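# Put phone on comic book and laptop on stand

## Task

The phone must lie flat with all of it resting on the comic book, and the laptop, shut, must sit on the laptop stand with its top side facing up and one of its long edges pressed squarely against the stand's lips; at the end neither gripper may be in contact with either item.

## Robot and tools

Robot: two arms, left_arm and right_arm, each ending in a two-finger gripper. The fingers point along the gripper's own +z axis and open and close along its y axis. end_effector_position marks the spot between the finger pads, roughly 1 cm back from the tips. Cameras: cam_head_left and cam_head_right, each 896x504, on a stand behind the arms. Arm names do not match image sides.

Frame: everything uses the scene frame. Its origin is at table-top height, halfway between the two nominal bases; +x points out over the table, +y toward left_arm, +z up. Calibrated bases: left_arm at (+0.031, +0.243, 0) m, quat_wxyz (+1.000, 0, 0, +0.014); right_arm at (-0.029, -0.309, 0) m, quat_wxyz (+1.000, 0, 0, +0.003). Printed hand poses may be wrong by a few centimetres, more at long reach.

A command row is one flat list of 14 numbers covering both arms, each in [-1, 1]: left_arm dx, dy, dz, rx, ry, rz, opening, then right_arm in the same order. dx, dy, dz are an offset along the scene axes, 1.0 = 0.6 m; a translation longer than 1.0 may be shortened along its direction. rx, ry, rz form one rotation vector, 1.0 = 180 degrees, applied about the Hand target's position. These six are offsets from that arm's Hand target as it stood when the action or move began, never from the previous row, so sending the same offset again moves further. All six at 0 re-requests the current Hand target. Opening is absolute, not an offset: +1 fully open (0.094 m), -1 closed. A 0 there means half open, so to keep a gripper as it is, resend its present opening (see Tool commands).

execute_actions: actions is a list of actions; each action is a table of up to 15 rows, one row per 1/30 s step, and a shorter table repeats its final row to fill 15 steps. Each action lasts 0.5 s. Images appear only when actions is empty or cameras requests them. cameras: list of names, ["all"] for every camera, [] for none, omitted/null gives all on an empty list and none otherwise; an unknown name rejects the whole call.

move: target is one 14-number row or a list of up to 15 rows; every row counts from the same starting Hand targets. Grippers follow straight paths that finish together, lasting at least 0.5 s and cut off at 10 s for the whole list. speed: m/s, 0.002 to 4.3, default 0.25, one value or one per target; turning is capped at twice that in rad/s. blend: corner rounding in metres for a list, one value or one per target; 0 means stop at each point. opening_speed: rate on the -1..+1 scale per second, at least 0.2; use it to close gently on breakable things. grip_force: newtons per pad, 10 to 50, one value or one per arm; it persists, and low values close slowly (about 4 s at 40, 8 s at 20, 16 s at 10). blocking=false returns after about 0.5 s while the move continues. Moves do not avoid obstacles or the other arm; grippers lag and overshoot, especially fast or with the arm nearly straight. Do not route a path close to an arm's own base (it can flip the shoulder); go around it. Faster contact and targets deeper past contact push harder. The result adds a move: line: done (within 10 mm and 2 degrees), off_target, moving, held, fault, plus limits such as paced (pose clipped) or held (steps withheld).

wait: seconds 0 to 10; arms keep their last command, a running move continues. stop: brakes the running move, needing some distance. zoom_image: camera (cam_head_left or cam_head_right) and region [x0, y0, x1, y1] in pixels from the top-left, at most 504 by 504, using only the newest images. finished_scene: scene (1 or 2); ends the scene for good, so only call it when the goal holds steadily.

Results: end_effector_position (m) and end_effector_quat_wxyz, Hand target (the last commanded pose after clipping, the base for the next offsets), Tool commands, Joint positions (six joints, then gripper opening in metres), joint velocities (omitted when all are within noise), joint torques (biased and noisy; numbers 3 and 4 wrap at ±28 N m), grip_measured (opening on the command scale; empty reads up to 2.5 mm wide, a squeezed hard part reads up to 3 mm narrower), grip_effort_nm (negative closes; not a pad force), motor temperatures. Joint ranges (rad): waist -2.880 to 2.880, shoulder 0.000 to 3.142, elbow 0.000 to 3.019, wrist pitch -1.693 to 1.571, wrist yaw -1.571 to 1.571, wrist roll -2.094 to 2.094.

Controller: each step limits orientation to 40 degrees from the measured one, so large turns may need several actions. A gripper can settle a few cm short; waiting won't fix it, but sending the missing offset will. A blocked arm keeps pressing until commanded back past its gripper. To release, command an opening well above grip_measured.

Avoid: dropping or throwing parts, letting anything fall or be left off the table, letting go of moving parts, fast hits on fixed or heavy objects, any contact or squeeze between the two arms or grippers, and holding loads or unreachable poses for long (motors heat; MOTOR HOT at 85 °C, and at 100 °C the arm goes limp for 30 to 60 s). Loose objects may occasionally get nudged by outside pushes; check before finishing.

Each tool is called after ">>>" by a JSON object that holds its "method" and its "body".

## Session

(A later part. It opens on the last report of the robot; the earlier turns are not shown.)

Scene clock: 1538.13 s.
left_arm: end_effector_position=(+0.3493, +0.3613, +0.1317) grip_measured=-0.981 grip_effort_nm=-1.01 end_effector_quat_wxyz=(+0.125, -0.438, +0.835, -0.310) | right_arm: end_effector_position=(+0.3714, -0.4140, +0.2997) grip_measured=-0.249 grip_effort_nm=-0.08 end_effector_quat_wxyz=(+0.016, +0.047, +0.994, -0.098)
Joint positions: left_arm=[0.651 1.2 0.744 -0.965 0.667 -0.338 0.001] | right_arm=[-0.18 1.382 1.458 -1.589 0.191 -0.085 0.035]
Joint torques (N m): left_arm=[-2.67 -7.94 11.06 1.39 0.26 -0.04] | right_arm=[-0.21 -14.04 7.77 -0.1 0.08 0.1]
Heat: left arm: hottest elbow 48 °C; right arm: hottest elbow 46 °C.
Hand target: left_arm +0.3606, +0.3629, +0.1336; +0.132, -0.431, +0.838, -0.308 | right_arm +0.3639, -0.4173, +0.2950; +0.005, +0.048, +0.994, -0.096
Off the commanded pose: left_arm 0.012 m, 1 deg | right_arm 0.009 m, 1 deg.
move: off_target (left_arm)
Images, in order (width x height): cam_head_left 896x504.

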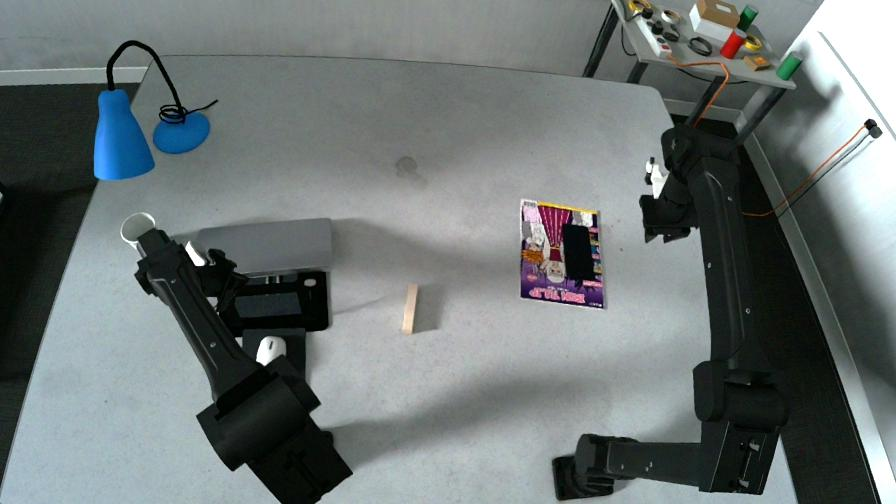

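>>> {"method": "move", "body": {"target": [0.0250, 0.0033, -0.0100, 0, 0, 0, -1.0, 0, 0, 0, 0, 0, 0, -0.25], "speed": 0.05, "cameras": ["cam_head_left"]}}

>>> {"method": "zoom_image", "body": {"camera": "cam_head_left", "region": [180, 210, 340, 340]}}

Scene clock: 1545.67 s.
left_arm: end_effector_position=(+0.3515, +0.3629, +0.1298) grip_measured=-0.981 grip_effort_nm=-1.01 end_effector_quat_wxyz=(+0.124, -0.448, +0.830, -0.309) | right_arm: end_effector_position=(+0.3714, -0.4140, +0.2997) grip_measured=-0.249 grip_effort_nm=-0.08 end_effector_quat_wxyz=(+0.016, +0.047, +0.994, -0.098)
Joint positions: left_arm=[0.649 1.206 0.744 -0.951 0.663 -0.367 0.001] | right_arm=[-0.18 1.382 1.458 -1.589 0.191 -0.085 0.035]
Joint torques (N m): left_arm=[-4.01 -4.48 12.27 2.37 0.28 0.01] | right_arm=[-0.26 -14.15 7.77 -0.1 0.07 0.1]
Heat: left arm: hottest elbow 48 °C; right arm: hottest elbow 46 °C.
Hand target: left_arm +0.3756, +0.3649, +0.1276; +0.132, -0.431, +0.838, -0.308 | right_arm +0.3639, -0.4173, +0.2950; +0.005, +0.048, +0.994, -0.096
Off the commanded pose: left_arm 0.024 m, 2 deg | right_arm 0.009 m, 1 deg.
move: off_target (left_arm)
Images, in order (width x height): cam_head_left 896x504.

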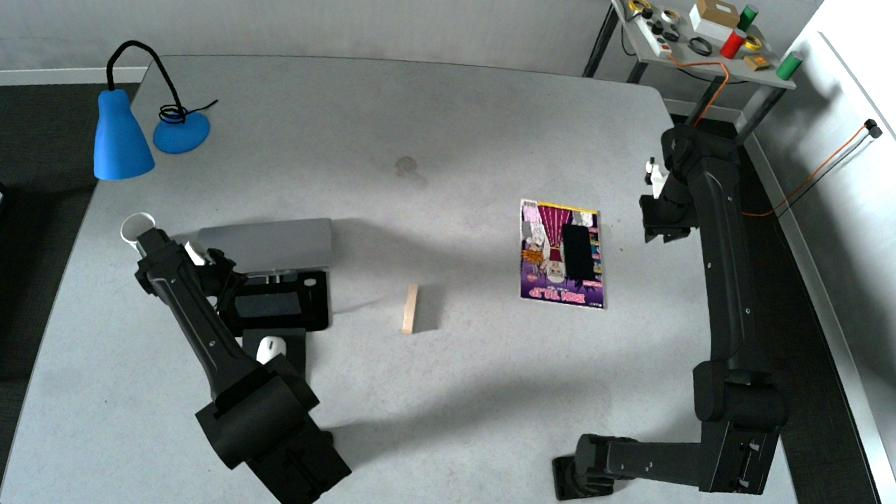

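Scaled by 3.150.

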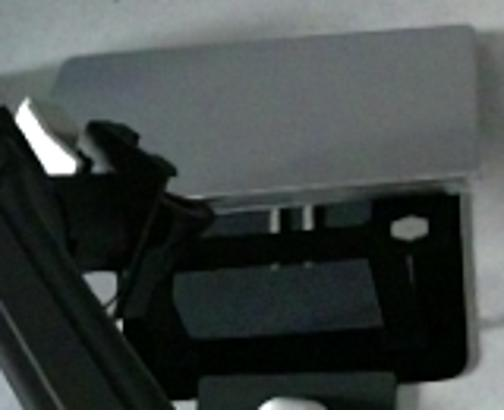

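>>> {"method": "execute_actions", "body": {"actions": [], "cameras": ["cam_head_right"]}}

>>> {"method": "zoom_image", "body": {"camera": "cam_head_right", "region": [140, 190, 300, 320]}}

Scene clock: 1592.47 s.
left_arm: end_effector_position=(+0.3515, +0.3629, +0.1298) grip_measured=-0.981 grip_effort_nm=-1.01 end_effector_quat_wxyz=(+0.124, -0.448, +0.830, -0.309) | right_arm: end_effector_position=(+0.3714, -0.4140, +0.2997) grip_measured=-0.249 grip_effort_nm=-0.08 end_effector_quat_wxyz=(+0.016, +0.047, +0.994, -0.098)
Joint positions: left_arm=[0.649 1.206 0.744 -0.951 0.663 -0.367 0.001] | right_arm=[-0.18 1.382 1.458 -1.589 0.191 -0.085 0.035]
Joint velocities: within noise
Joint torques (N m): left_arm=[-3.37 -4.66 12.27 2.37 0.26 -0.04] | right_arm=[-0.32 -14.04 7.79 -0.09 0.08 0.1]
Motor temperatures (°C): left_arm=[22 26 47 24 27 24 30] | right_arm=[26 40 46 25 24 23 24]
Heat: left arm: hottest elbow 47 °C; right arm: hottest elbow 46 °C.
Hand target: left_arm +0.3756, +0.3649, +0.1276; +0.132, -0.431, +0.838, -0.308 | right_arm +0.3639, -0.4173, +0.2950; +0.005, +0.048, +0.994, -0.096
Tool commands: left_gripper/opening=-1.0 right_gripper/opening=-0.25
Off the commanded pose: left_arm 0.024 m, 2 deg | right_arm 0.009 m, 1 deg.
Images, in order (width x height): cam_head_right 896x504.

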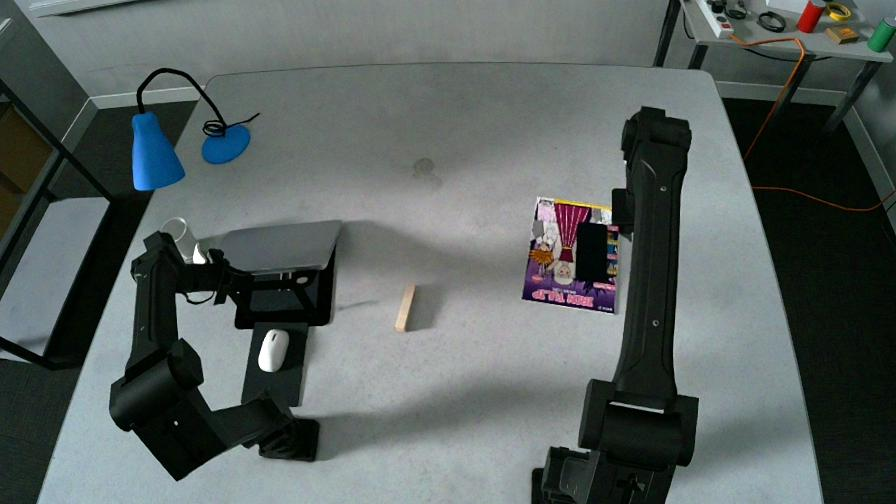

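Scaled by 3.150.

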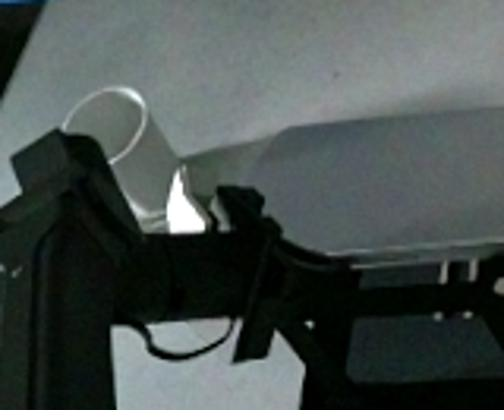

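>>> {"method": "zoom_image", "body": {"camera": "cam_head_right", "region": [210, 200, 350, 314]}}

Scaled by 3.600.

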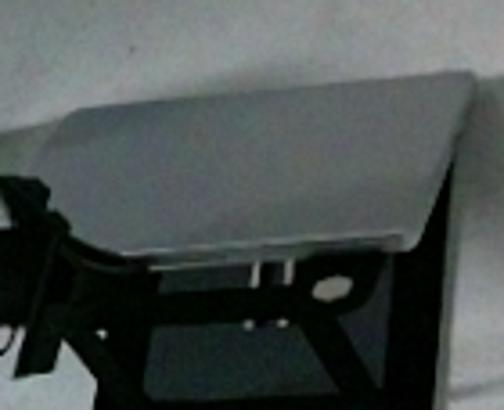

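>>> {"method": "move", "body": {"target": [0.0050, 0.0010, 0.0200, 0, 0, 0, -1.0, 0, 0, 0, 0, 0, 0, -0.25], "speed": 0.05, "cameras": ["cam_head_left"]}}

>>> {"method": "zoom_image", "body": {"camera": "cam_head_left", "region": [180, 210, 340, 340]}}

Scene clock: 1612.80 s.
left_arm: end_effector_position=(+0.3517, +0.3627, +0.1300) grip_measured=-0.981 grip_effort_nm=-1.01 end_effector_quat_wxyz=(+0.122, -0.450, +0.829, -0.308) | right_arm: end_effector_position=(+0.3714, -0.4140, +0.2997) grip_measured=-0.249 grip_effort_nm=-0.08 end_effector_quat_wxyz=(+0.016, +0.047, +0.994, -0.098)
Joint positions: left_arm=[0.647 1.206 0.746 -0.953 0.66 -0.373 0.001] | right_arm=[-0.18 1.382 1.458 -1.589 0.191 -0.085 0.035]
Joint torques (N m): left_arm=[-4.13 -4.89 14.43 1.35 0.3 -0.02] | right_arm=[-0.26 -14.04 7.77 -0.12 0.08 0.1]
Heat: left arm: hottest elbow 47 °C; right arm: hottest elbow 46 °C.
Hand target: left_arm +0.3786, +0.3654, +0.1396; +0.132, -0.431, +0.838, -0.308 | right_arm +0.3639, -0.4173, +0.2950; +0.005, +0.048, +0.994, -0.096
Off the commanded pose: left_arm 0.029 m, 3 deg | right_arm 0.009 m, 1 deg.
move: off_target (left_arm)
Images, in order (width x height): cam_head_left 896x504.

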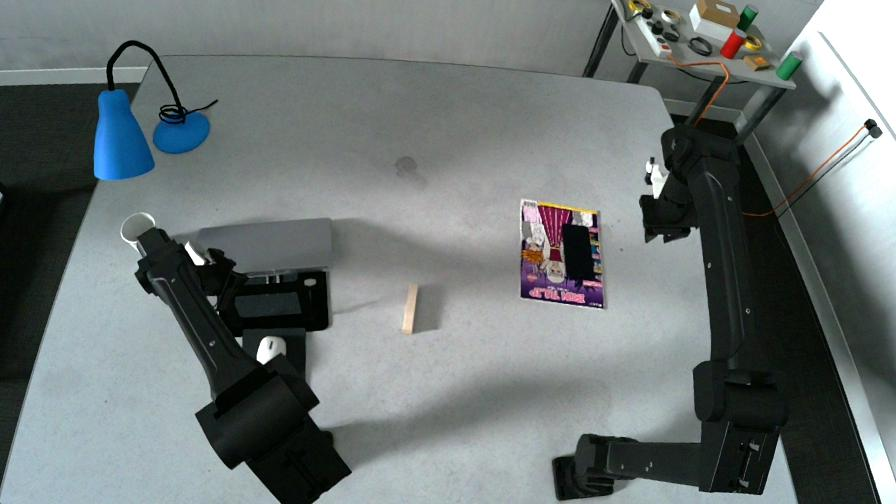

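Scaled by 3.150.

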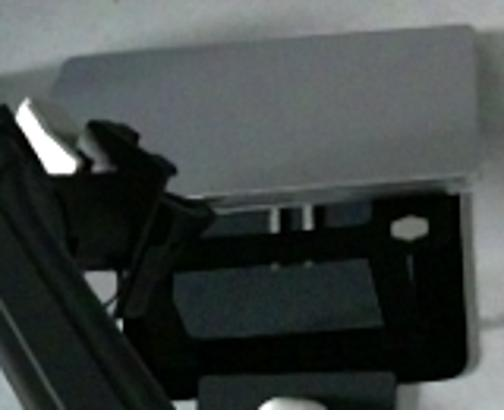

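>>> {"method": "move", "body": {"target": [[-0.0300, -0.0030, 0.0220, 0, 0, 0, -1.0, 0, 0, 0, 0, 0, 0, -0.25], [0.0080, 0.0010, 0.0180, 0, 0, 0, -1.0, 0, 0, 0, 0, 0, 0, -0.25]], "speed": 0.05, "blend": 0.01, "cameras": ["cam_head_left"]}}

>>> {"method": "zoom_image", "body": {"camera": "cam_head_left", "region": [180, 210, 340, 340]}}

Scene clock: 1617.63 s.
left_arm: end_effector_position=(+0.3517, +0.3563, +0.1300) grip_measured=-0.981 grip_effort_nm=-1.01 end_effector_quat_wxyz=(+0.108, -0.451, +0.830, -0.310) | right_arm: end_effector_position=(+0.3714, -0.4140, +0.2997) grip_measured=-0.249 grip_effort_nm=-0.08 end_effector_quat_wxyz=(+0.016, +0.047, +0.994, -0.098)
Joint positions: left_arm=[0.63 1.212 0.753 -0.977 0.656 -0.382 0.001] | right_arm=[-0.18 1.382 1.458 -1.589 0.191 -0.085 0.035]
Joint torques (N m): left_arm=[-3.72 -6.77 16.35 1.03 0.47 -0.01] | right_arm=[-0.26 -14.04 7.79 -0.09 0.08 0.1]
Heat: left arm: hottest elbow 48 °C; right arm: hottest elbow 46 °C.
Hand target: left_arm +0.3835, +0.3660, +0.1505; +0.133, -0.431, +0.838, -0.308 | right_arm +0.3639, -0.4173, +0.2950; +0.005, +0.048, +0.994, -0.096
Off the commanded pose: left_arm 0.039 m, 4 deg | right_arm 0.009 m, 1 deg.
move: off_target (left_arm)
Images, in order (width x height): cam_head_left 896x504.

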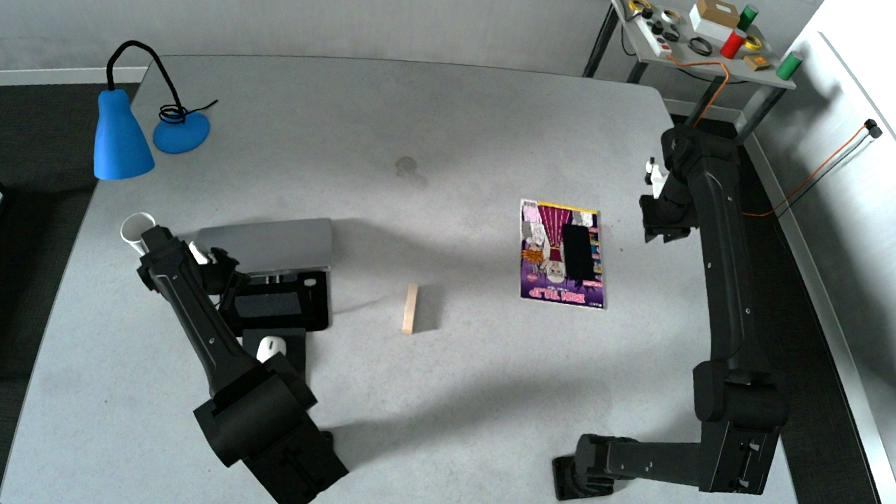

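Scaled by 3.150.

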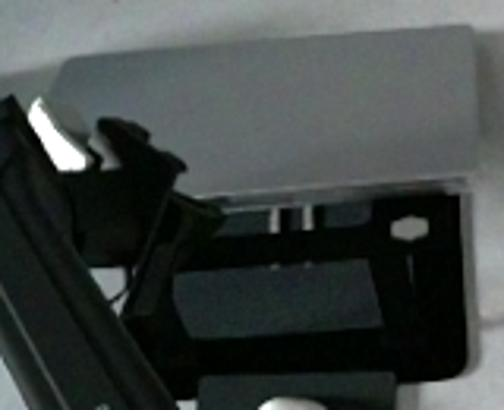

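>>> {"method": "move", "body": {"target": [-0.0975, -0.0050, 0.0450, 0, 0, 0, -1.0, 0, 0, 0, 0, 0, 0, -0.25], "speed": 0.08, "cameras": ["cam_head_left"]}}

>>> {"method": "zoom_image", "body": {"camera": "cam_head_left", "region": [180, 210, 340, 340]}}

Scene clock: 1630.90 s.
left_arm: end_effector_position=(+0.3177, +0.3513, +0.1577) grip_measured=-0.981 grip_effort_nm=-1.00 end_effector_quat_wxyz=(+0.107, -0.436, +0.837, -0.313) | right_arm: end_effector_position=(+0.3714, -0.4140, +0.2997) grip_measured=-0.249 grip_effort_nm=-0.08 end_effector_quat_wxyz=(+0.016, +0.047, +0.994, -0.098)
Joint positions: left_arm=[0.695 1.109 0.755 -1.147 0.671 -0.262 0.001] | right_arm=[-0.18 1.382 1.458 -1.589 0.191 -0.085 0.035]
Joint torques (N m): left_arm=[-0.09 -8.41 13.42 0.01 0.48 0.14] | right_arm=[-0.21 -14.04 7.8 -0.09 0.08 0.1]
Heat: left arm: hottest elbow 50 °C; right arm: hottest elbow 46 °C.
Hand target: left_arm +0.3250, +0.3632, +0.1775; +0.133, -0.431, +0.838, -0.308 | right_arm +0.3639, -0.4173, +0.2950; +0.005, +0.048, +0.994, -0.096
Off the commanded pose: left_arm 0.024 m, 3 deg | right_arm 0.009 m, 1 deg.
move: off_target (left_arm)
Images, in order (width x height): cam_head_left 896x504.

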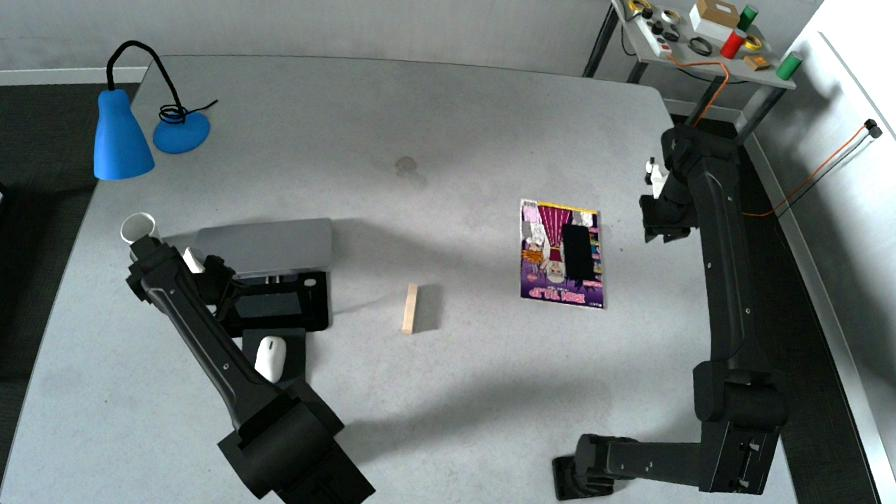

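Scaled by 3.150.

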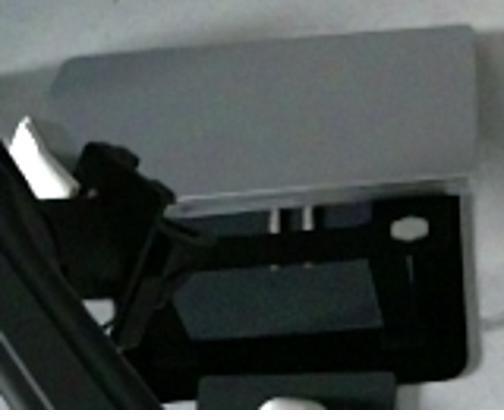

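>>> {"method": "zoom_image", "body": {"camera": "cam_head_left", "region": [225, 255, 345, 335]}}

Scaled by 4.200.

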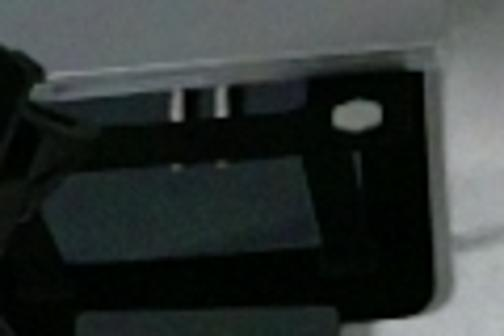

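>>> {"method": "move", "body": {"target": [[0.0417, 0.0070, -0.0525, 0, 0, 0, -1.0, 0, 0, 0, 0, 0, 0, -0.25], [0.0917, 0.0150, -0.0600, 0, 0, 0, -1.0, 0, 0, 0, 0, 0, 0, -0.25]], "speed": 0.05, "blend": 0.01, "cameras": ["cam_head_left"]}}

>>> {"method": "zoom_image", "body": {"camera": "cam_head_left", "region": [180, 210, 340, 340]}}

Scene clock: 1653.77 s.
left_arm: end_effector_position=(+0.3504, +0.3613, +0.1290) grip_measured=-0.981 grip_effort_nm=-1.01 end_effector_quat_wxyz=(+0.109, -0.449, +0.830, -0.313) | right_arm: end_effector_position=(+0.3714, -0.4140, +0.2997) grip_measured=-0.249 grip_effort_nm=-0.08 end_effector_quat_wxyz=(+0.016, +0.047, +0.994, -0.098)
Joint positions: left_arm=[0.649 1.223 0.758 -0.984 0.667 -0.356 0.001] | right_arm=[-0.18 1.382 1.458 -1.589 0.191 -0.085 0.035]
Joint torques (N m): left_arm=[-4.19 -5.89 14.99 1.96 0.17 0.02] | right_arm=[-0.32 -14.04 7.79 -0.12 0.08 0.1]
Heat: left arm: hottest elbow 49 °C; right arm: hottest elbow 46 °C.
Hand target: left_arm +0.3800, +0.3721, +0.1414; +0.132, -0.431, +0.838, -0.308 | right_arm +0.3639, -0.4173, +0.2950; +0.005, +0.048, +0.994, -0.096
Off the commanded pose: left_arm 0.034 m, 4 deg | right_arm 0.009 m, 1 deg.
move: off_target (left_arm)
Images, in order (width x height): cam_head_left 896x504.

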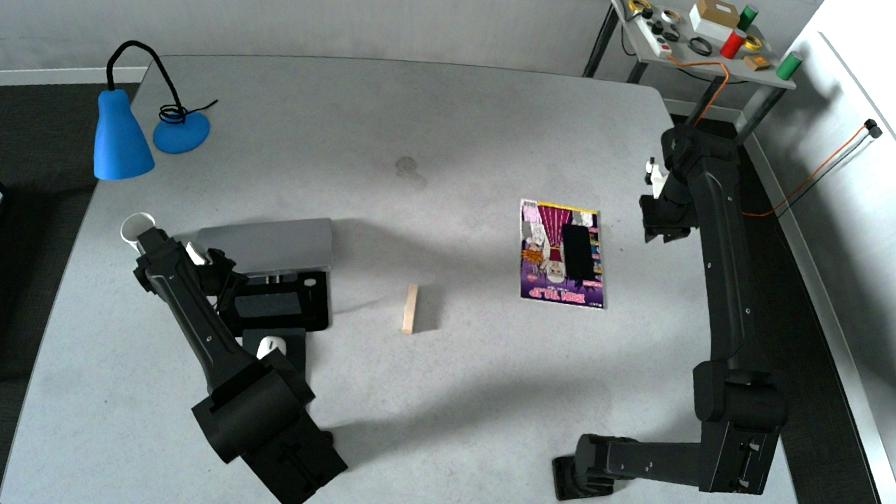

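Scaled by 3.150.

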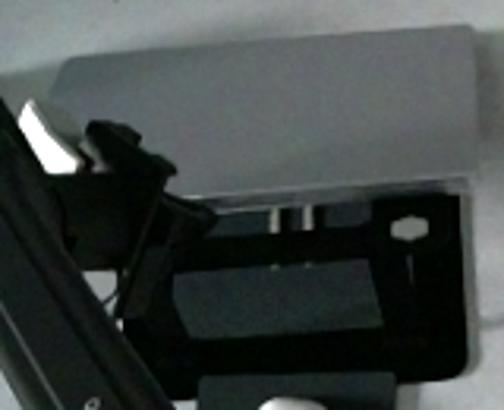

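>>> {"method": "move", "body": {"target": [0.0200, 0.0060, -0.0080, 0, 0, 0, -1.0, 0, 0, 0, 0, 0, 0, -0.25], "speed": 0.05, "cameras": ["cam_head_left"]}}

>>> {"method": "zoom_image", "body": {"camera": "cam_head_left", "region": [180, 210, 340, 340]}}

Scene clock: 1686.80 s.
left_arm: end_effector_position=(+0.3556, +0.3623, +0.1285) grip_measured=-0.981 grip_effort_nm=-1.01 end_effector_quat_wxyz=(+0.103, -0.453, +0.828, -0.315) | right_arm: end_effector_position=(+0.3714, -0.4140, +0.2997) grip_measured=-0.249 grip_effort_nm=-0.08 end_effector_quat_wxyz=(+0.016, +0.047, +0.994, -0.098)
Joint positions: left_arm=[0.641 1.242 0.772 -0.984 0.666 -0.372 0.001] | right_arm=[-0.18 1.382 1.458 -1.589 0.191 -0.085 0.035]
Joint torques (N m): left_arm=[-3.6 -5.42 15.13 2.77 0.16 -0.02] | right_arm=[-0.26 -14.04 7.77 -0.09 0.08 0.1]
Motor temperatures (°C): left_arm=[22 26 53 24 27 23 31] | right_arm=[26 40 45 25 24 23 24]
Heat: left arm: hottest elbow 53 °C; right arm: hottest elbow 45 °C.
Hand target: left_arm +0.3919, +0.3757, +0.1366; +0.132, -0.431, +0.838, -0.308 | right_arm +0.3639, -0.4173, +0.2950; +0.005, +0.048, +0.994, -0.096
Off the commanded pose: left_arm 0.040 m, 4 deg | right_arm 0.009 m, 1 deg.
move: off_target (left_arm)
Images, in order (width x height): cam_head_left 896x504.

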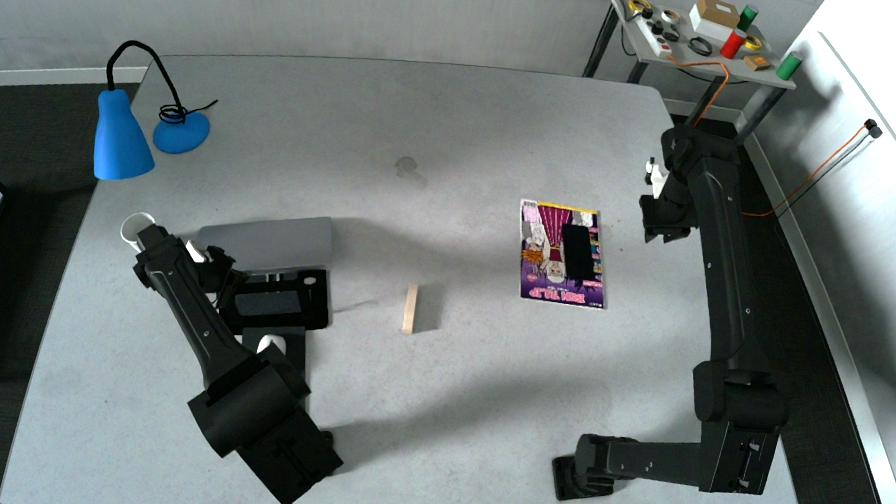

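Scaled by 3.150.

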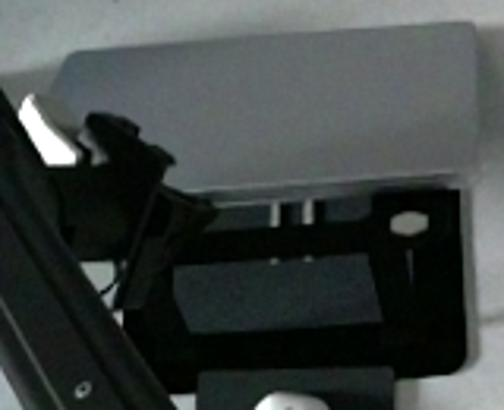

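>>> {"method": "move", "body": {"target": [[-0.0750, -0.0040, 0.0250, 0, 0, 0, -1.0, 0, 0, 0, 0, 0, 0, -0.25], [-0.1700, 0.0200, 0.0900, 0, 0, 0, -1.0, 0, 0, 0, 0, 0, 0, -0.25], [-0.2000, 0.0500, 0.3200, 0, 0, 0, -1.0, 0, 0, 0, 0, 0, 0, -0.25]], "speed": [0.07, 0.12, 0.2], "blend": [0.015, 0.03, 0], "cameras": ["cam_head_left", "cam_head_right"]}}

>>> {"method": "zoom_image", "body": {"camera": "cam_head_left", "region": [180, 210, 340, 340]}}

Scene clock: 1749.97 s.
left_arm: end_effector_position=(+0.2696, +0.3933, +0.3007) grip_measured=-0.981 grip_effort_nm=-1.00 end_effector_quat_wxyz=(+0.129, -0.448, +0.830, -0.306) | right_arm: end_effector_position=(+0.3714, -0.4140, +0.2997) grip_measured=-0.249 grip_effort_nm=-0.08 end_effector_quat_wxyz=(+0.016, +0.047, +0.994, -0.098)
Joint positions: left_arm=[0.931 1.043 1.091 -1.671 0.676 -0.012 0.001] | right_arm=[-0.18 1.382 1.458 -1.589 0.191 -0.085 0.035]
Joint torques (N m): left_arm=[-0.26 -7.47 16.14 -0.23 0.3 0.11] | right_arm=[-0.32 -14.1 7.8 -0.08 0.08 0.1]
Heat: left arm: hottest elbow 50 °C; right arm: hottest elbow 45 °C.
Hand target: left_arm +0.2719, +0.4057, +0.3285; +0.132, -0.431, +0.838, -0.308 | right_arm +0.3639, -0.4173, +0.2950; +0.005, +0.048, +0.994, -0.096
Off the commanded pose: left_arm 0.031 m, 2 deg | right_arm 0.009 m, 1 deg.
joint sent to its limit (left arm) — joint 4 (wrist pitch), lower limit. The joint targets are off in orientation, not in position.
move: off_target (left_arm)

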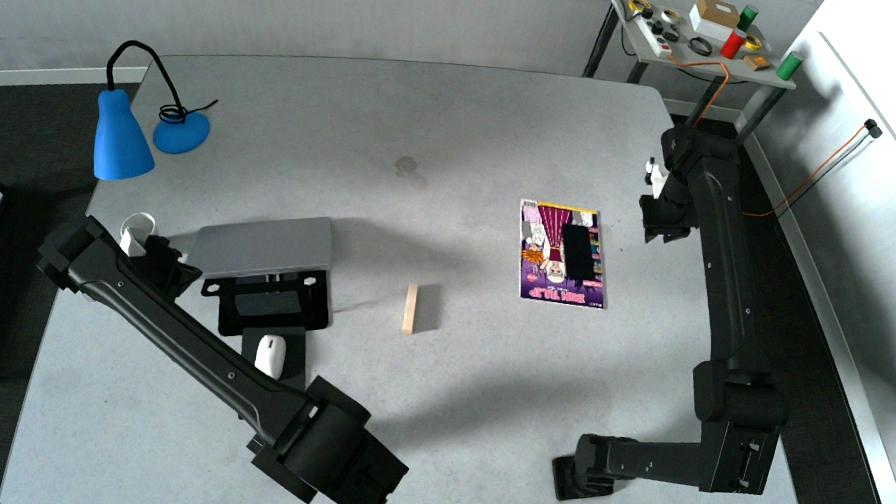

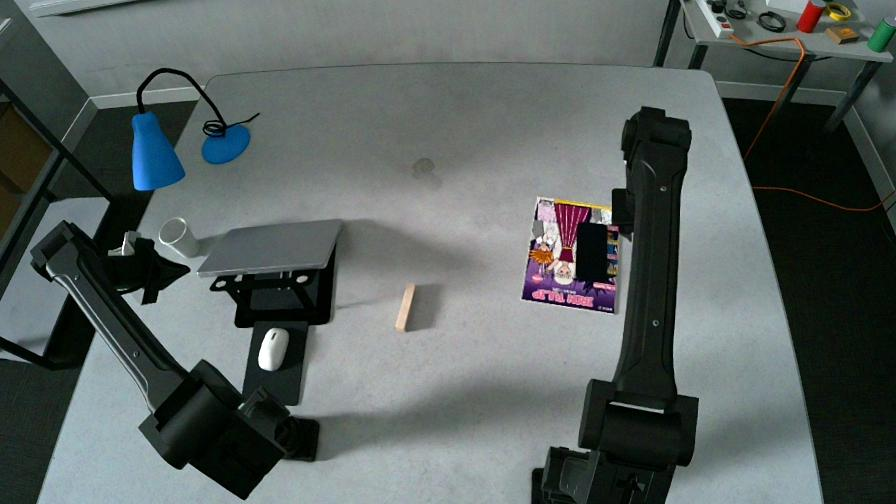

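Scaled by 3.150.

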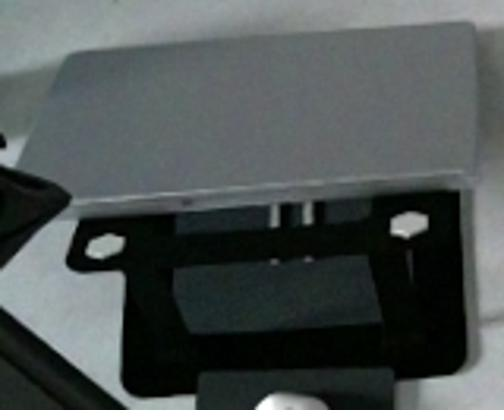

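>>> {"method": "zoom_image", "body": {"camera": "cam_head_right", "region": [180, 200, 360, 340]}}

>>> {"method": "zoom_image", "body": {"camera": "cam_head_right", "region": [290, 205, 360, 275]}}

Scaled by 2.800.

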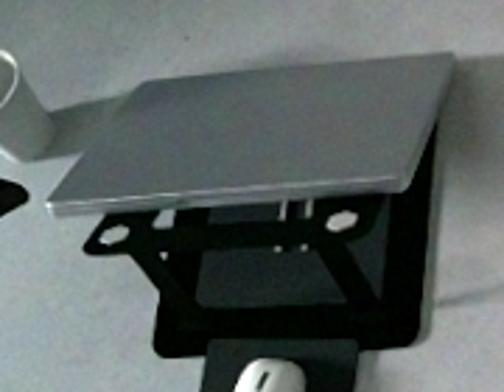

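Scaled by 7.200.

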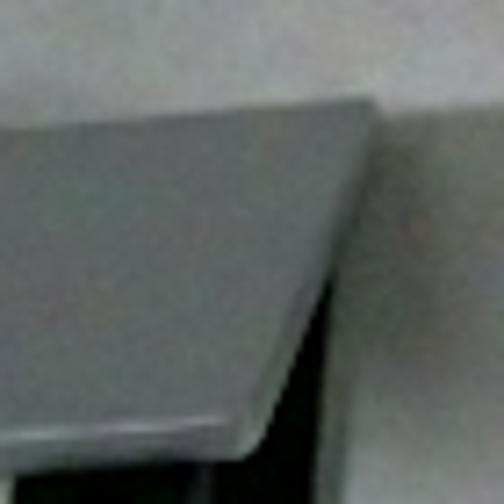

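>>> {"method": "zoom_image", "body": {"camera": "cam_head_left", "region": [225, 255, 345, 335]}}

>>> {"method": "zoom_image", "body": {"camera": "cam_head_left", "region": [195, 255, 265, 315]}}

Scaled by 4.200.

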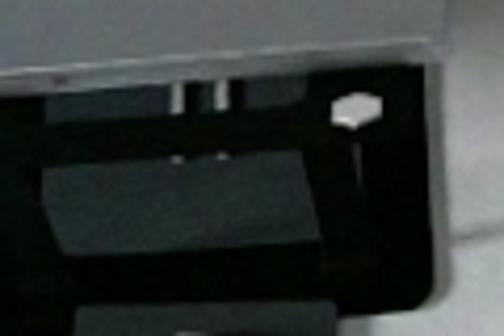

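Scaled by 7.200.

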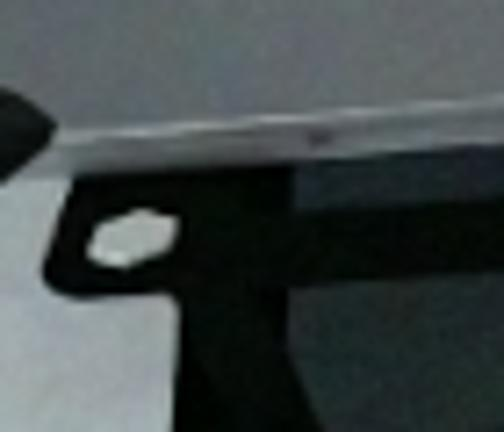

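>>> {"method": "move", "body": {"target": [[-0.0115, 0.1570, -0.1475, 0, 0, 0, -1.0, 0, 0, 0, 0, 0, 0, -0.25], [0.0300, 0.1205, -0.2975, 0, 0, 0, -1.0, 0, 0, 0, 0, 0, 0, -0.25], [0.0720, 0.0980, -0.3275, 0, 0, 0, -1.0, 0, 0, 0, 0, 0, 0, -0.25]], "speed": [0.2, 0.15, 0.06], "blend": [0.03, 0.015, 0], "cameras": ["cam_head_left"]}}

>>> {"method": "zoom_image", "body": {"camera": "cam_head_left", "region": [150, 210, 340, 340]}}

Scene clock: 1919.20 s.
left_arm: end_effector_position=(+0.3122, +0.4693, +0.1379) grip_measured=-0.981 grip_effort_nm=-1.00 end_effector_quat_wxyz=(+0.138, -0.431, +0.838, -0.303) | right_arm: end_effector_position=(+0.3714, -0.4140, +0.2997) grip_measured=-0.249 grip_effort_nm=-0.08 end_effector_quat_wxyz=(+0.016, +0.047, +0.994, -0.098)
Joint positions: left_arm=[0.957 1.377 0.921 -1.182 0.677 0.059 0.001] | right_arm=[-0.18 1.382 1.458 -1.589 0.191 -0.085 0.035]
Joint torques (N m): left_arm=[-2.73 -9.82 8.05 0.62 0.48 -0.01] | right_arm=[-0.26 -14.1 7.77 -0.1 0.08 0.1]
Heat: left arm: hottest elbow 52 °C; right arm: hottest elbow 45 °C.
Hand target: left_arm +0.3152, +0.4646, +0.1322; +0.133, -0.431, +0.838, -0.308 | right_arm +0.3639, -0.4173, +0.2950; +0.005, +0.048, +0.994, -0.096
Off the commanded pose: left_arm 0.008 m, 1 deg | right_arm 0.009 m, 1 deg.
move: done
Images, in order (width x height): cam_head_left 896x504.

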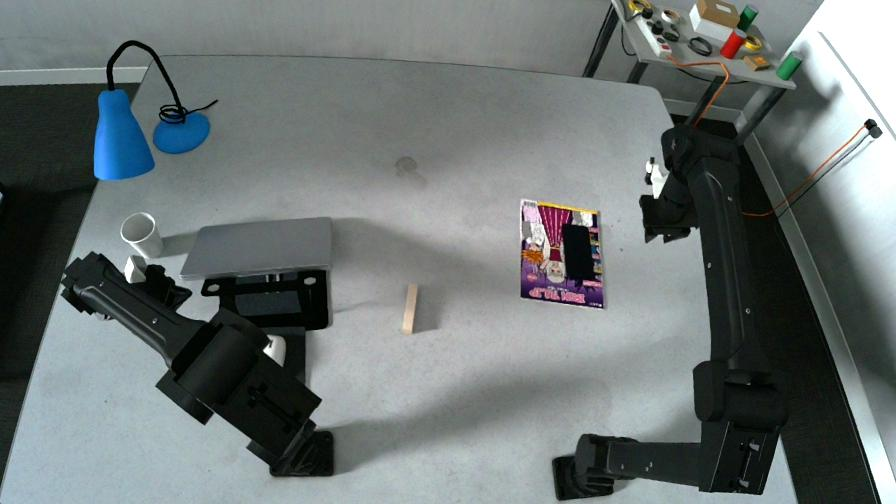

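Scaled by 2.653.

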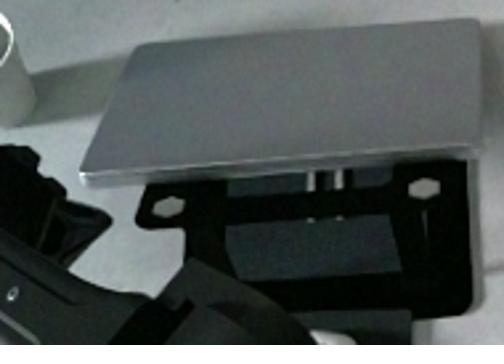

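>>> {"method": "move", "body": {"target": [0.0300, -0.0067, -0.0100, 0, 0, 0, -1.0, 0, 0, 0, 0, 0, 0, -0.25], "speed": 0.05, "cameras": ["cam_head_left"]}}

>>> {"method": "zoom_image", "body": {"camera": "cam_head_left", "region": [150, 210, 340, 340]}}

Scene clock: 1926.67 s.
left_arm: end_effector_position=(+0.3298, +0.4649, +0.1315) grip_measured=-0.981 grip_effort_nm=-1.01 end_effector_quat_wxyz=(+0.138, -0.431, +0.838, -0.304) | right_arm: end_effector_position=(+0.3714, -0.4140, +0.2997) grip_measured=-0.249 grip_effort_nm=-0.08 end_effector_quat_wxyz=(+0.016, +0.047, +0.994, -0.098)
Joint positions: left_arm=[0.909 1.395 0.921 -1.126 0.68 -0.002 0.001] | right_arm=[-0.18 1.382 1.458 -1.589 0.191 -0.085 0.035]
Joint torques (N m): left_arm=[-3.14 -10.11 8.51 0.64 0.54 -0.14] | right_arm=[-0.26 -14.04 7.79 -0.1 0.08 0.1]
Heat: left arm: hottest elbow 52 °C; right arm: hottest elbow 45 °C.
Hand target: left_arm +0.3332, +0.4605, +0.1262; +0.133, -0.431, +0.838, -0.308 | right_arm +0.3639, -0.4173, +0.2950; +0.005, +0.048, +0.994, -0.096
Off the commanded pose: left_arm 0.008 m, 1 deg | right_arm 0.009 m, 1 deg.
move: done
Images, in order (width x height): cam_head_left 896x504.

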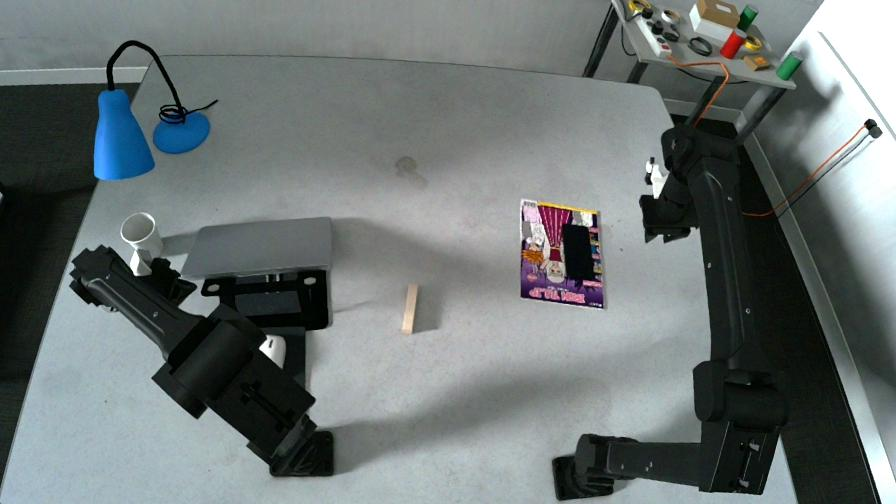

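Scaled by 2.653.

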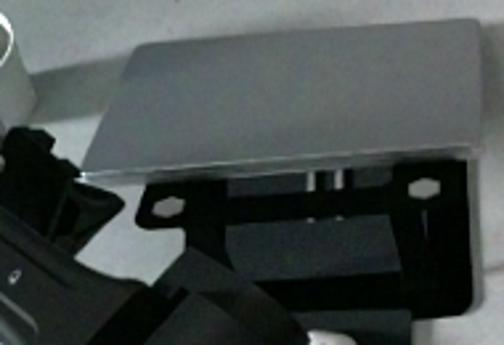

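>>> {"method": "move", "body": {"target": [0.0180, -0.0180, -0.0050, 0, 0, 0, -1.0, 0, 0, 0, 0, 0, 0, -0.25], "speed": 0.05, "cameras": ["cam_head_left"]}}

>>> {"method": "zoom_image", "body": {"camera": "cam_head_left", "region": [150, 210, 340, 340]}}

Scene clock: 1933.23 s.
left_arm: end_effector_position=(+0.3403, +0.4552, +0.1271) grip_measured=-0.981 grip_effort_nm=-1.01 end_effector_quat_wxyz=(+0.134, -0.434, +0.837, -0.305) | right_arm: end_effector_position=(+0.3714, -0.4140, +0.2997) grip_measured=-0.249 grip_effort_nm=-0.08 end_effector_quat_wxyz=(+0.016, +0.047, +0.994, -0.098)
Joint positions: left_arm=[0.87 1.395 0.908 -1.088 0.68 -0.056 0.001] | right_arm=[-0.18 1.382 1.458 -1.589 0.191 -0.085 0.035]
Joint torques (N m): left_arm=[-2.43 -10.81 7.98 0.76 0.53 -0.07] | right_arm=[-0.26 -14.04 7.77 -0.08 0.08 0.1]
Heat: left arm: hottest elbow 51 °C; right arm: hottest elbow 45 °C.
Hand target: left_arm +0.3439, +0.4497, +0.1231; +0.132, -0.431, +0.838, -0.308 | right_arm +0.3639, -0.4173, +0.2950; +0.005, +0.048, +0.994, -0.096
Off the commanded pose: left_arm 0.008 m, 1 deg | right_arm 0.009 m, 1 deg.
move: done
Images, in order (width x height): cam_head_left 896x504.

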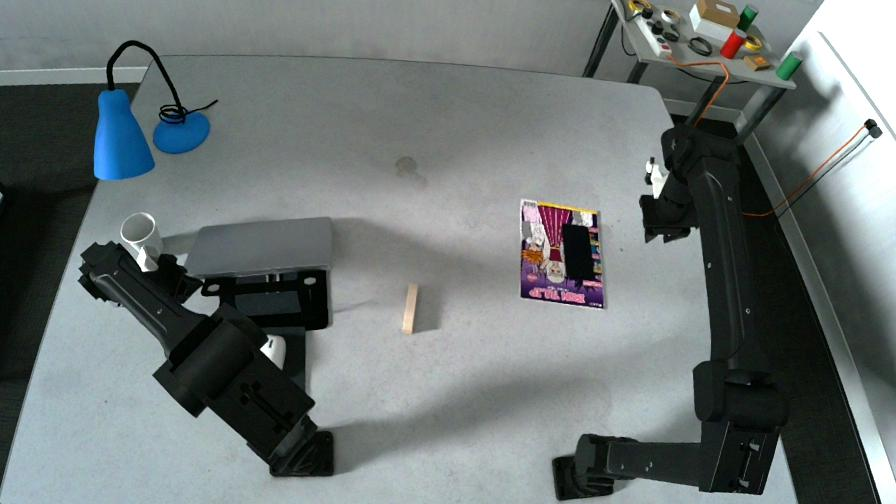

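Scaled by 2.653.

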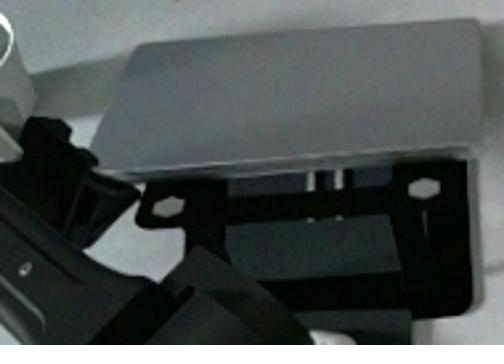

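>>> {"method": "move", "body": {"target": [0.0160, 0.0120, -0.0050, 0, 0, 0, -1.0, 0, 0, 0, 0, 0, 0, -0.25], "speed": 0.05, "cameras": ["cam_head_left"]}}

>>> {"method": "zoom_image", "body": {"camera": "cam_head_left", "region": [150, 210, 340, 340]}}

Scene clock: 1938.17 s.
left_arm: end_effector_position=(+0.3410, +0.4552, +0.1259) grip_measured=-0.981 grip_effort_nm=-1.01 end_effector_quat_wxyz=(+0.133, -0.437, +0.835, -0.307) | right_arm: end_effector_position=(+0.3714, -0.4140, +0.2997) grip_measured=-0.249 grip_effort_nm=-0.08 end_effector_quat_wxyz=(+0.016, +0.047, +0.994, -0.098)
Joint positions: left_arm=[0.869 1.4 0.908 -1.085 0.682 -0.065 0.001] | right_arm=[-0.18 1.382 1.458 -1.589 0.191 -0.085 0.035]
Joint torques (N m): left_arm=[-2.55 -9.58 10.07 1.43 0.41 -0.07] | right_arm=[-0.38 -14.1 7.79 -0.09 0.08 0.1]
Heat: left arm: hottest elbow 51 °C; right arm: hottest elbow 45 °C.
Hand target: left_arm +0.3536, +0.4568, +0.1201; +0.132, -0.431, +0.838, -0.308 | right_arm +0.3639, -0.4173, +0.2950; +0.005, +0.048, +0.994, -0.096
Off the commanded pose: left_arm 0.014 m, 1 deg | right_arm 0.009 m, 1 deg.
move: off_target (left_arm)
Images, in order (width x height): cam_head_left 896x504.

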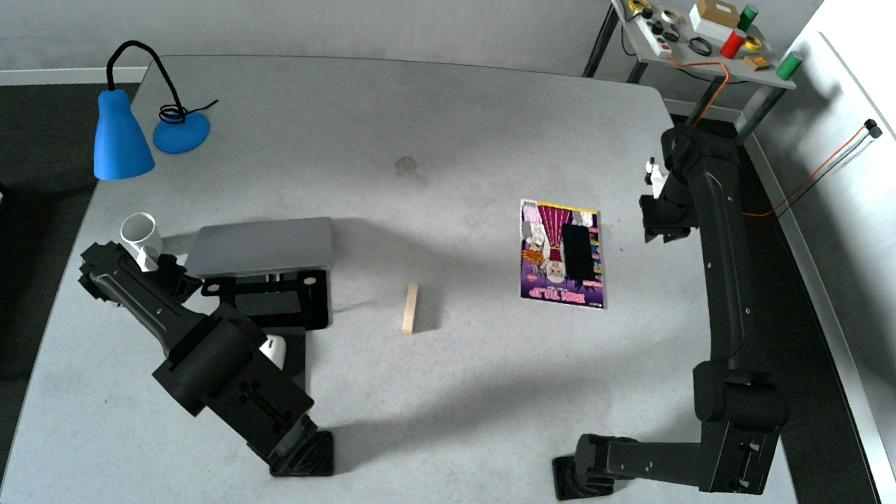

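Scaled by 2.653.

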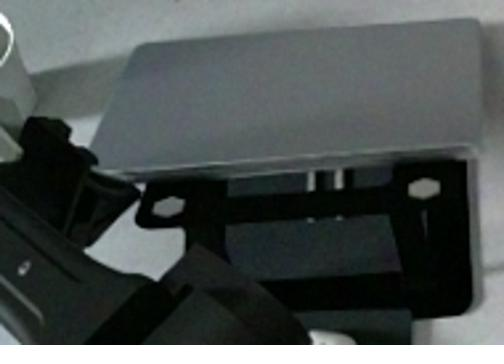

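>>> {"method": "move", "body": {"target": [0.0130, 0.0080, -0.0020, 0, 0, 0, -1.0, 0, 0, 0, 0, 0, 0, -0.25], "speed": 0.05, "cameras": ["cam_head_left"]}}

>>> {"method": "zoom_image", "body": {"camera": "cam_head_left", "region": [150, 210, 340, 340]}}

Scene clock: 1943.50 s.
left_arm: end_effector_position=(+0.3421, +0.4548, +0.1106) grip_measured=-0.981 grip_effort_nm=-1.00 end_effector_quat_wxyz=(+0.113, -0.446, +0.831, -0.314) | right_arm: end_effector_position=(+0.3714, -0.4140, +0.2997) grip_measured=-0.249 grip_effort_nm=-0.08 end_effector_quat_wxyz=(+0.016, +0.047, +0.994, -0.098)
Joint positions: left_arm=[0.865 1.443 0.908 -1.079 0.679 -0.077 0.001] | right_arm=[-0.18 1.382 1.458 -1.589 0.191 -0.085 0.035]
Joint torques (N m): left_arm=[-3.9 -10.99 11.71 1.36 0.6 -0.05] | right_arm=[-0.26 -14.04 7.77 -0.1 0.08 0.1]
Heat: left arm: hottest elbow 50 °C; right arm: hottest elbow 45 °C.
Hand target: left_arm +0.3614, +0.4617, +0.1190; +0.133, -0.431, +0.838, -0.308 | right_arm +0.3639, -0.4173, +0.2950; +0.005, +0.048, +0.994, -0.096
Off the commanded pose: left_arm 0.022 m, 3 deg | right_arm 0.009 m, 1 deg.
move: off_target (left_arm)
Images, in order (width x height): cam_head_left 896x504.

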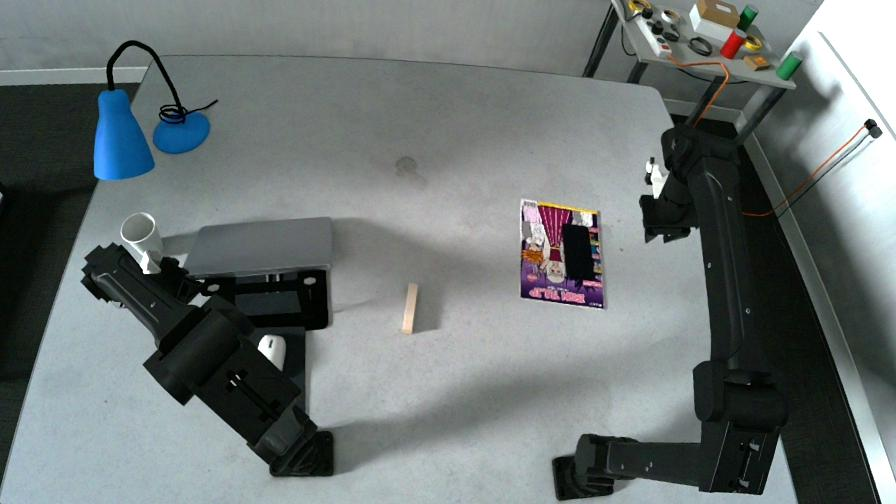

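Scaled by 2.653.

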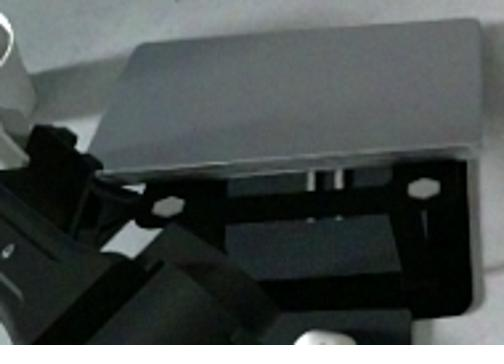

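>>> {"method": "move", "body": {"target": [[-0.0940, 0.0388, 0.0767, 0, 0, 0, -1.0, 0, 0, 0, 0, 0, 0, -0.25], [-0.1690, 0.0638, 0.2183, 0, 0, 0, -1.0, 0, 0, 0, 0, 0, 0, -0.25], [-0.2023, 0.0638, 0.2683, 0, 0, 0, -1.0, 0, 0, 0, 0, 0, 0, -0.25]], "speed": [0.07, 0.15, 0.2], "blend": [0.015, 0.03, 0], "cameras": ["cam_head_left", "cam_head_right"]}}

>>> {"method": "zoom_image", "body": {"camera": "cam_head_left", "region": [170, 205, 340, 335]}}

Scene clock: 1956.37 s.
left_arm: end_effector_position=(+0.2393, +0.4843, +0.2554) grip_measured=-0.981 grip_effort_nm=-1.01 end_effector_quat_wxyz=(+0.131, -0.448, +0.830, -0.305) | right_arm: end_effector_position=(+0.3714, -0.4140, +0.2997) grip_measured=-0.249 grip_effort_nm=-0.08 end_effector_quat_wxyz=(+0.016, +0.047, +0.994, -0.098)
Joint positions: left_arm=[1.165 1.26 1.132 -1.67 0.643 0.279 0.001] | right_arm=[-0.18 1.382 1.458 -1.589 0.191 -0.085 0.035]
Joint torques (N m): left_arm=[0.15 -9.88 15.6 -0.36 0.3 0.16] | right_arm=[-0.32 -14.04 7.82 -0.12 0.08 0.1]
Heat: left arm: hottest elbow 50 °C; right arm: hottest elbow 45 °C.
Hand target: left_arm +0.2400, +0.5000, +0.2800; +0.133, -0.431, +0.838, -0.308 | right_arm +0.3639, -0.4173, +0.2950; +0.005, +0.048, +0.994, -0.096
Off the commanded pose: left_arm 0.029 m, 2 deg | right_arm 0.009 m, 1 deg.
joint sent to its limit (left arm) — joint 4 (wrist pitch), lower limit. The joint targets are off in orientation, not in position.
move: off_target (left_arm); blend cut to 0.018 m at target 2

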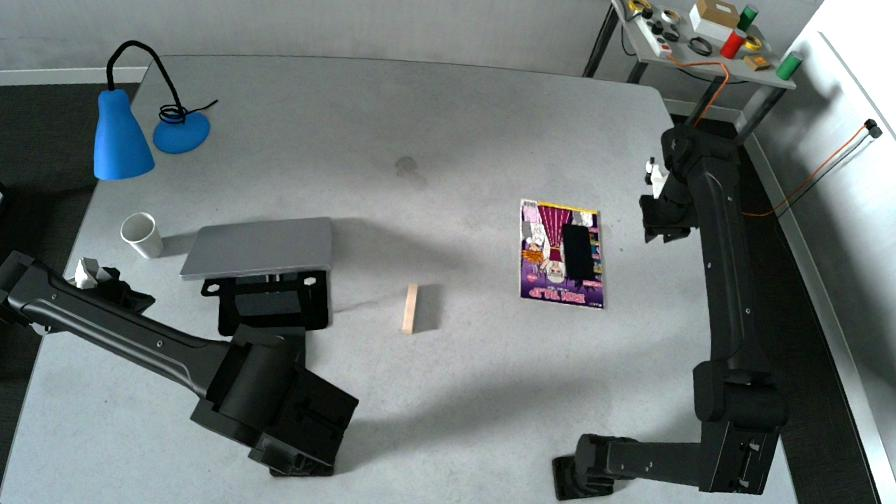

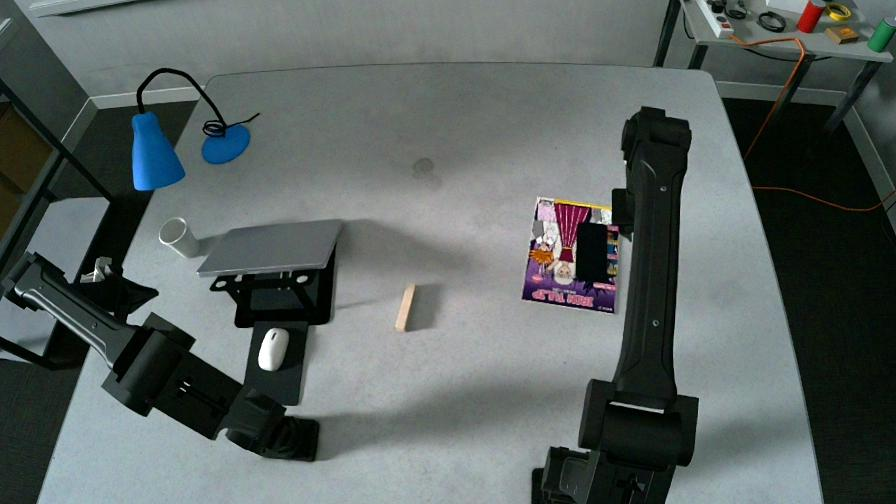

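Scaled by 2.965.

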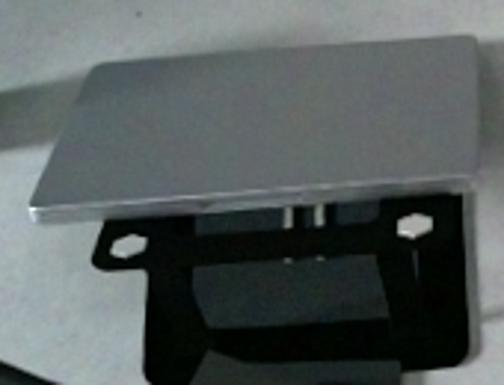

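>>> {"method": "finished_scene", "body": {"scene": 2}}

The scene is finished: the task was done.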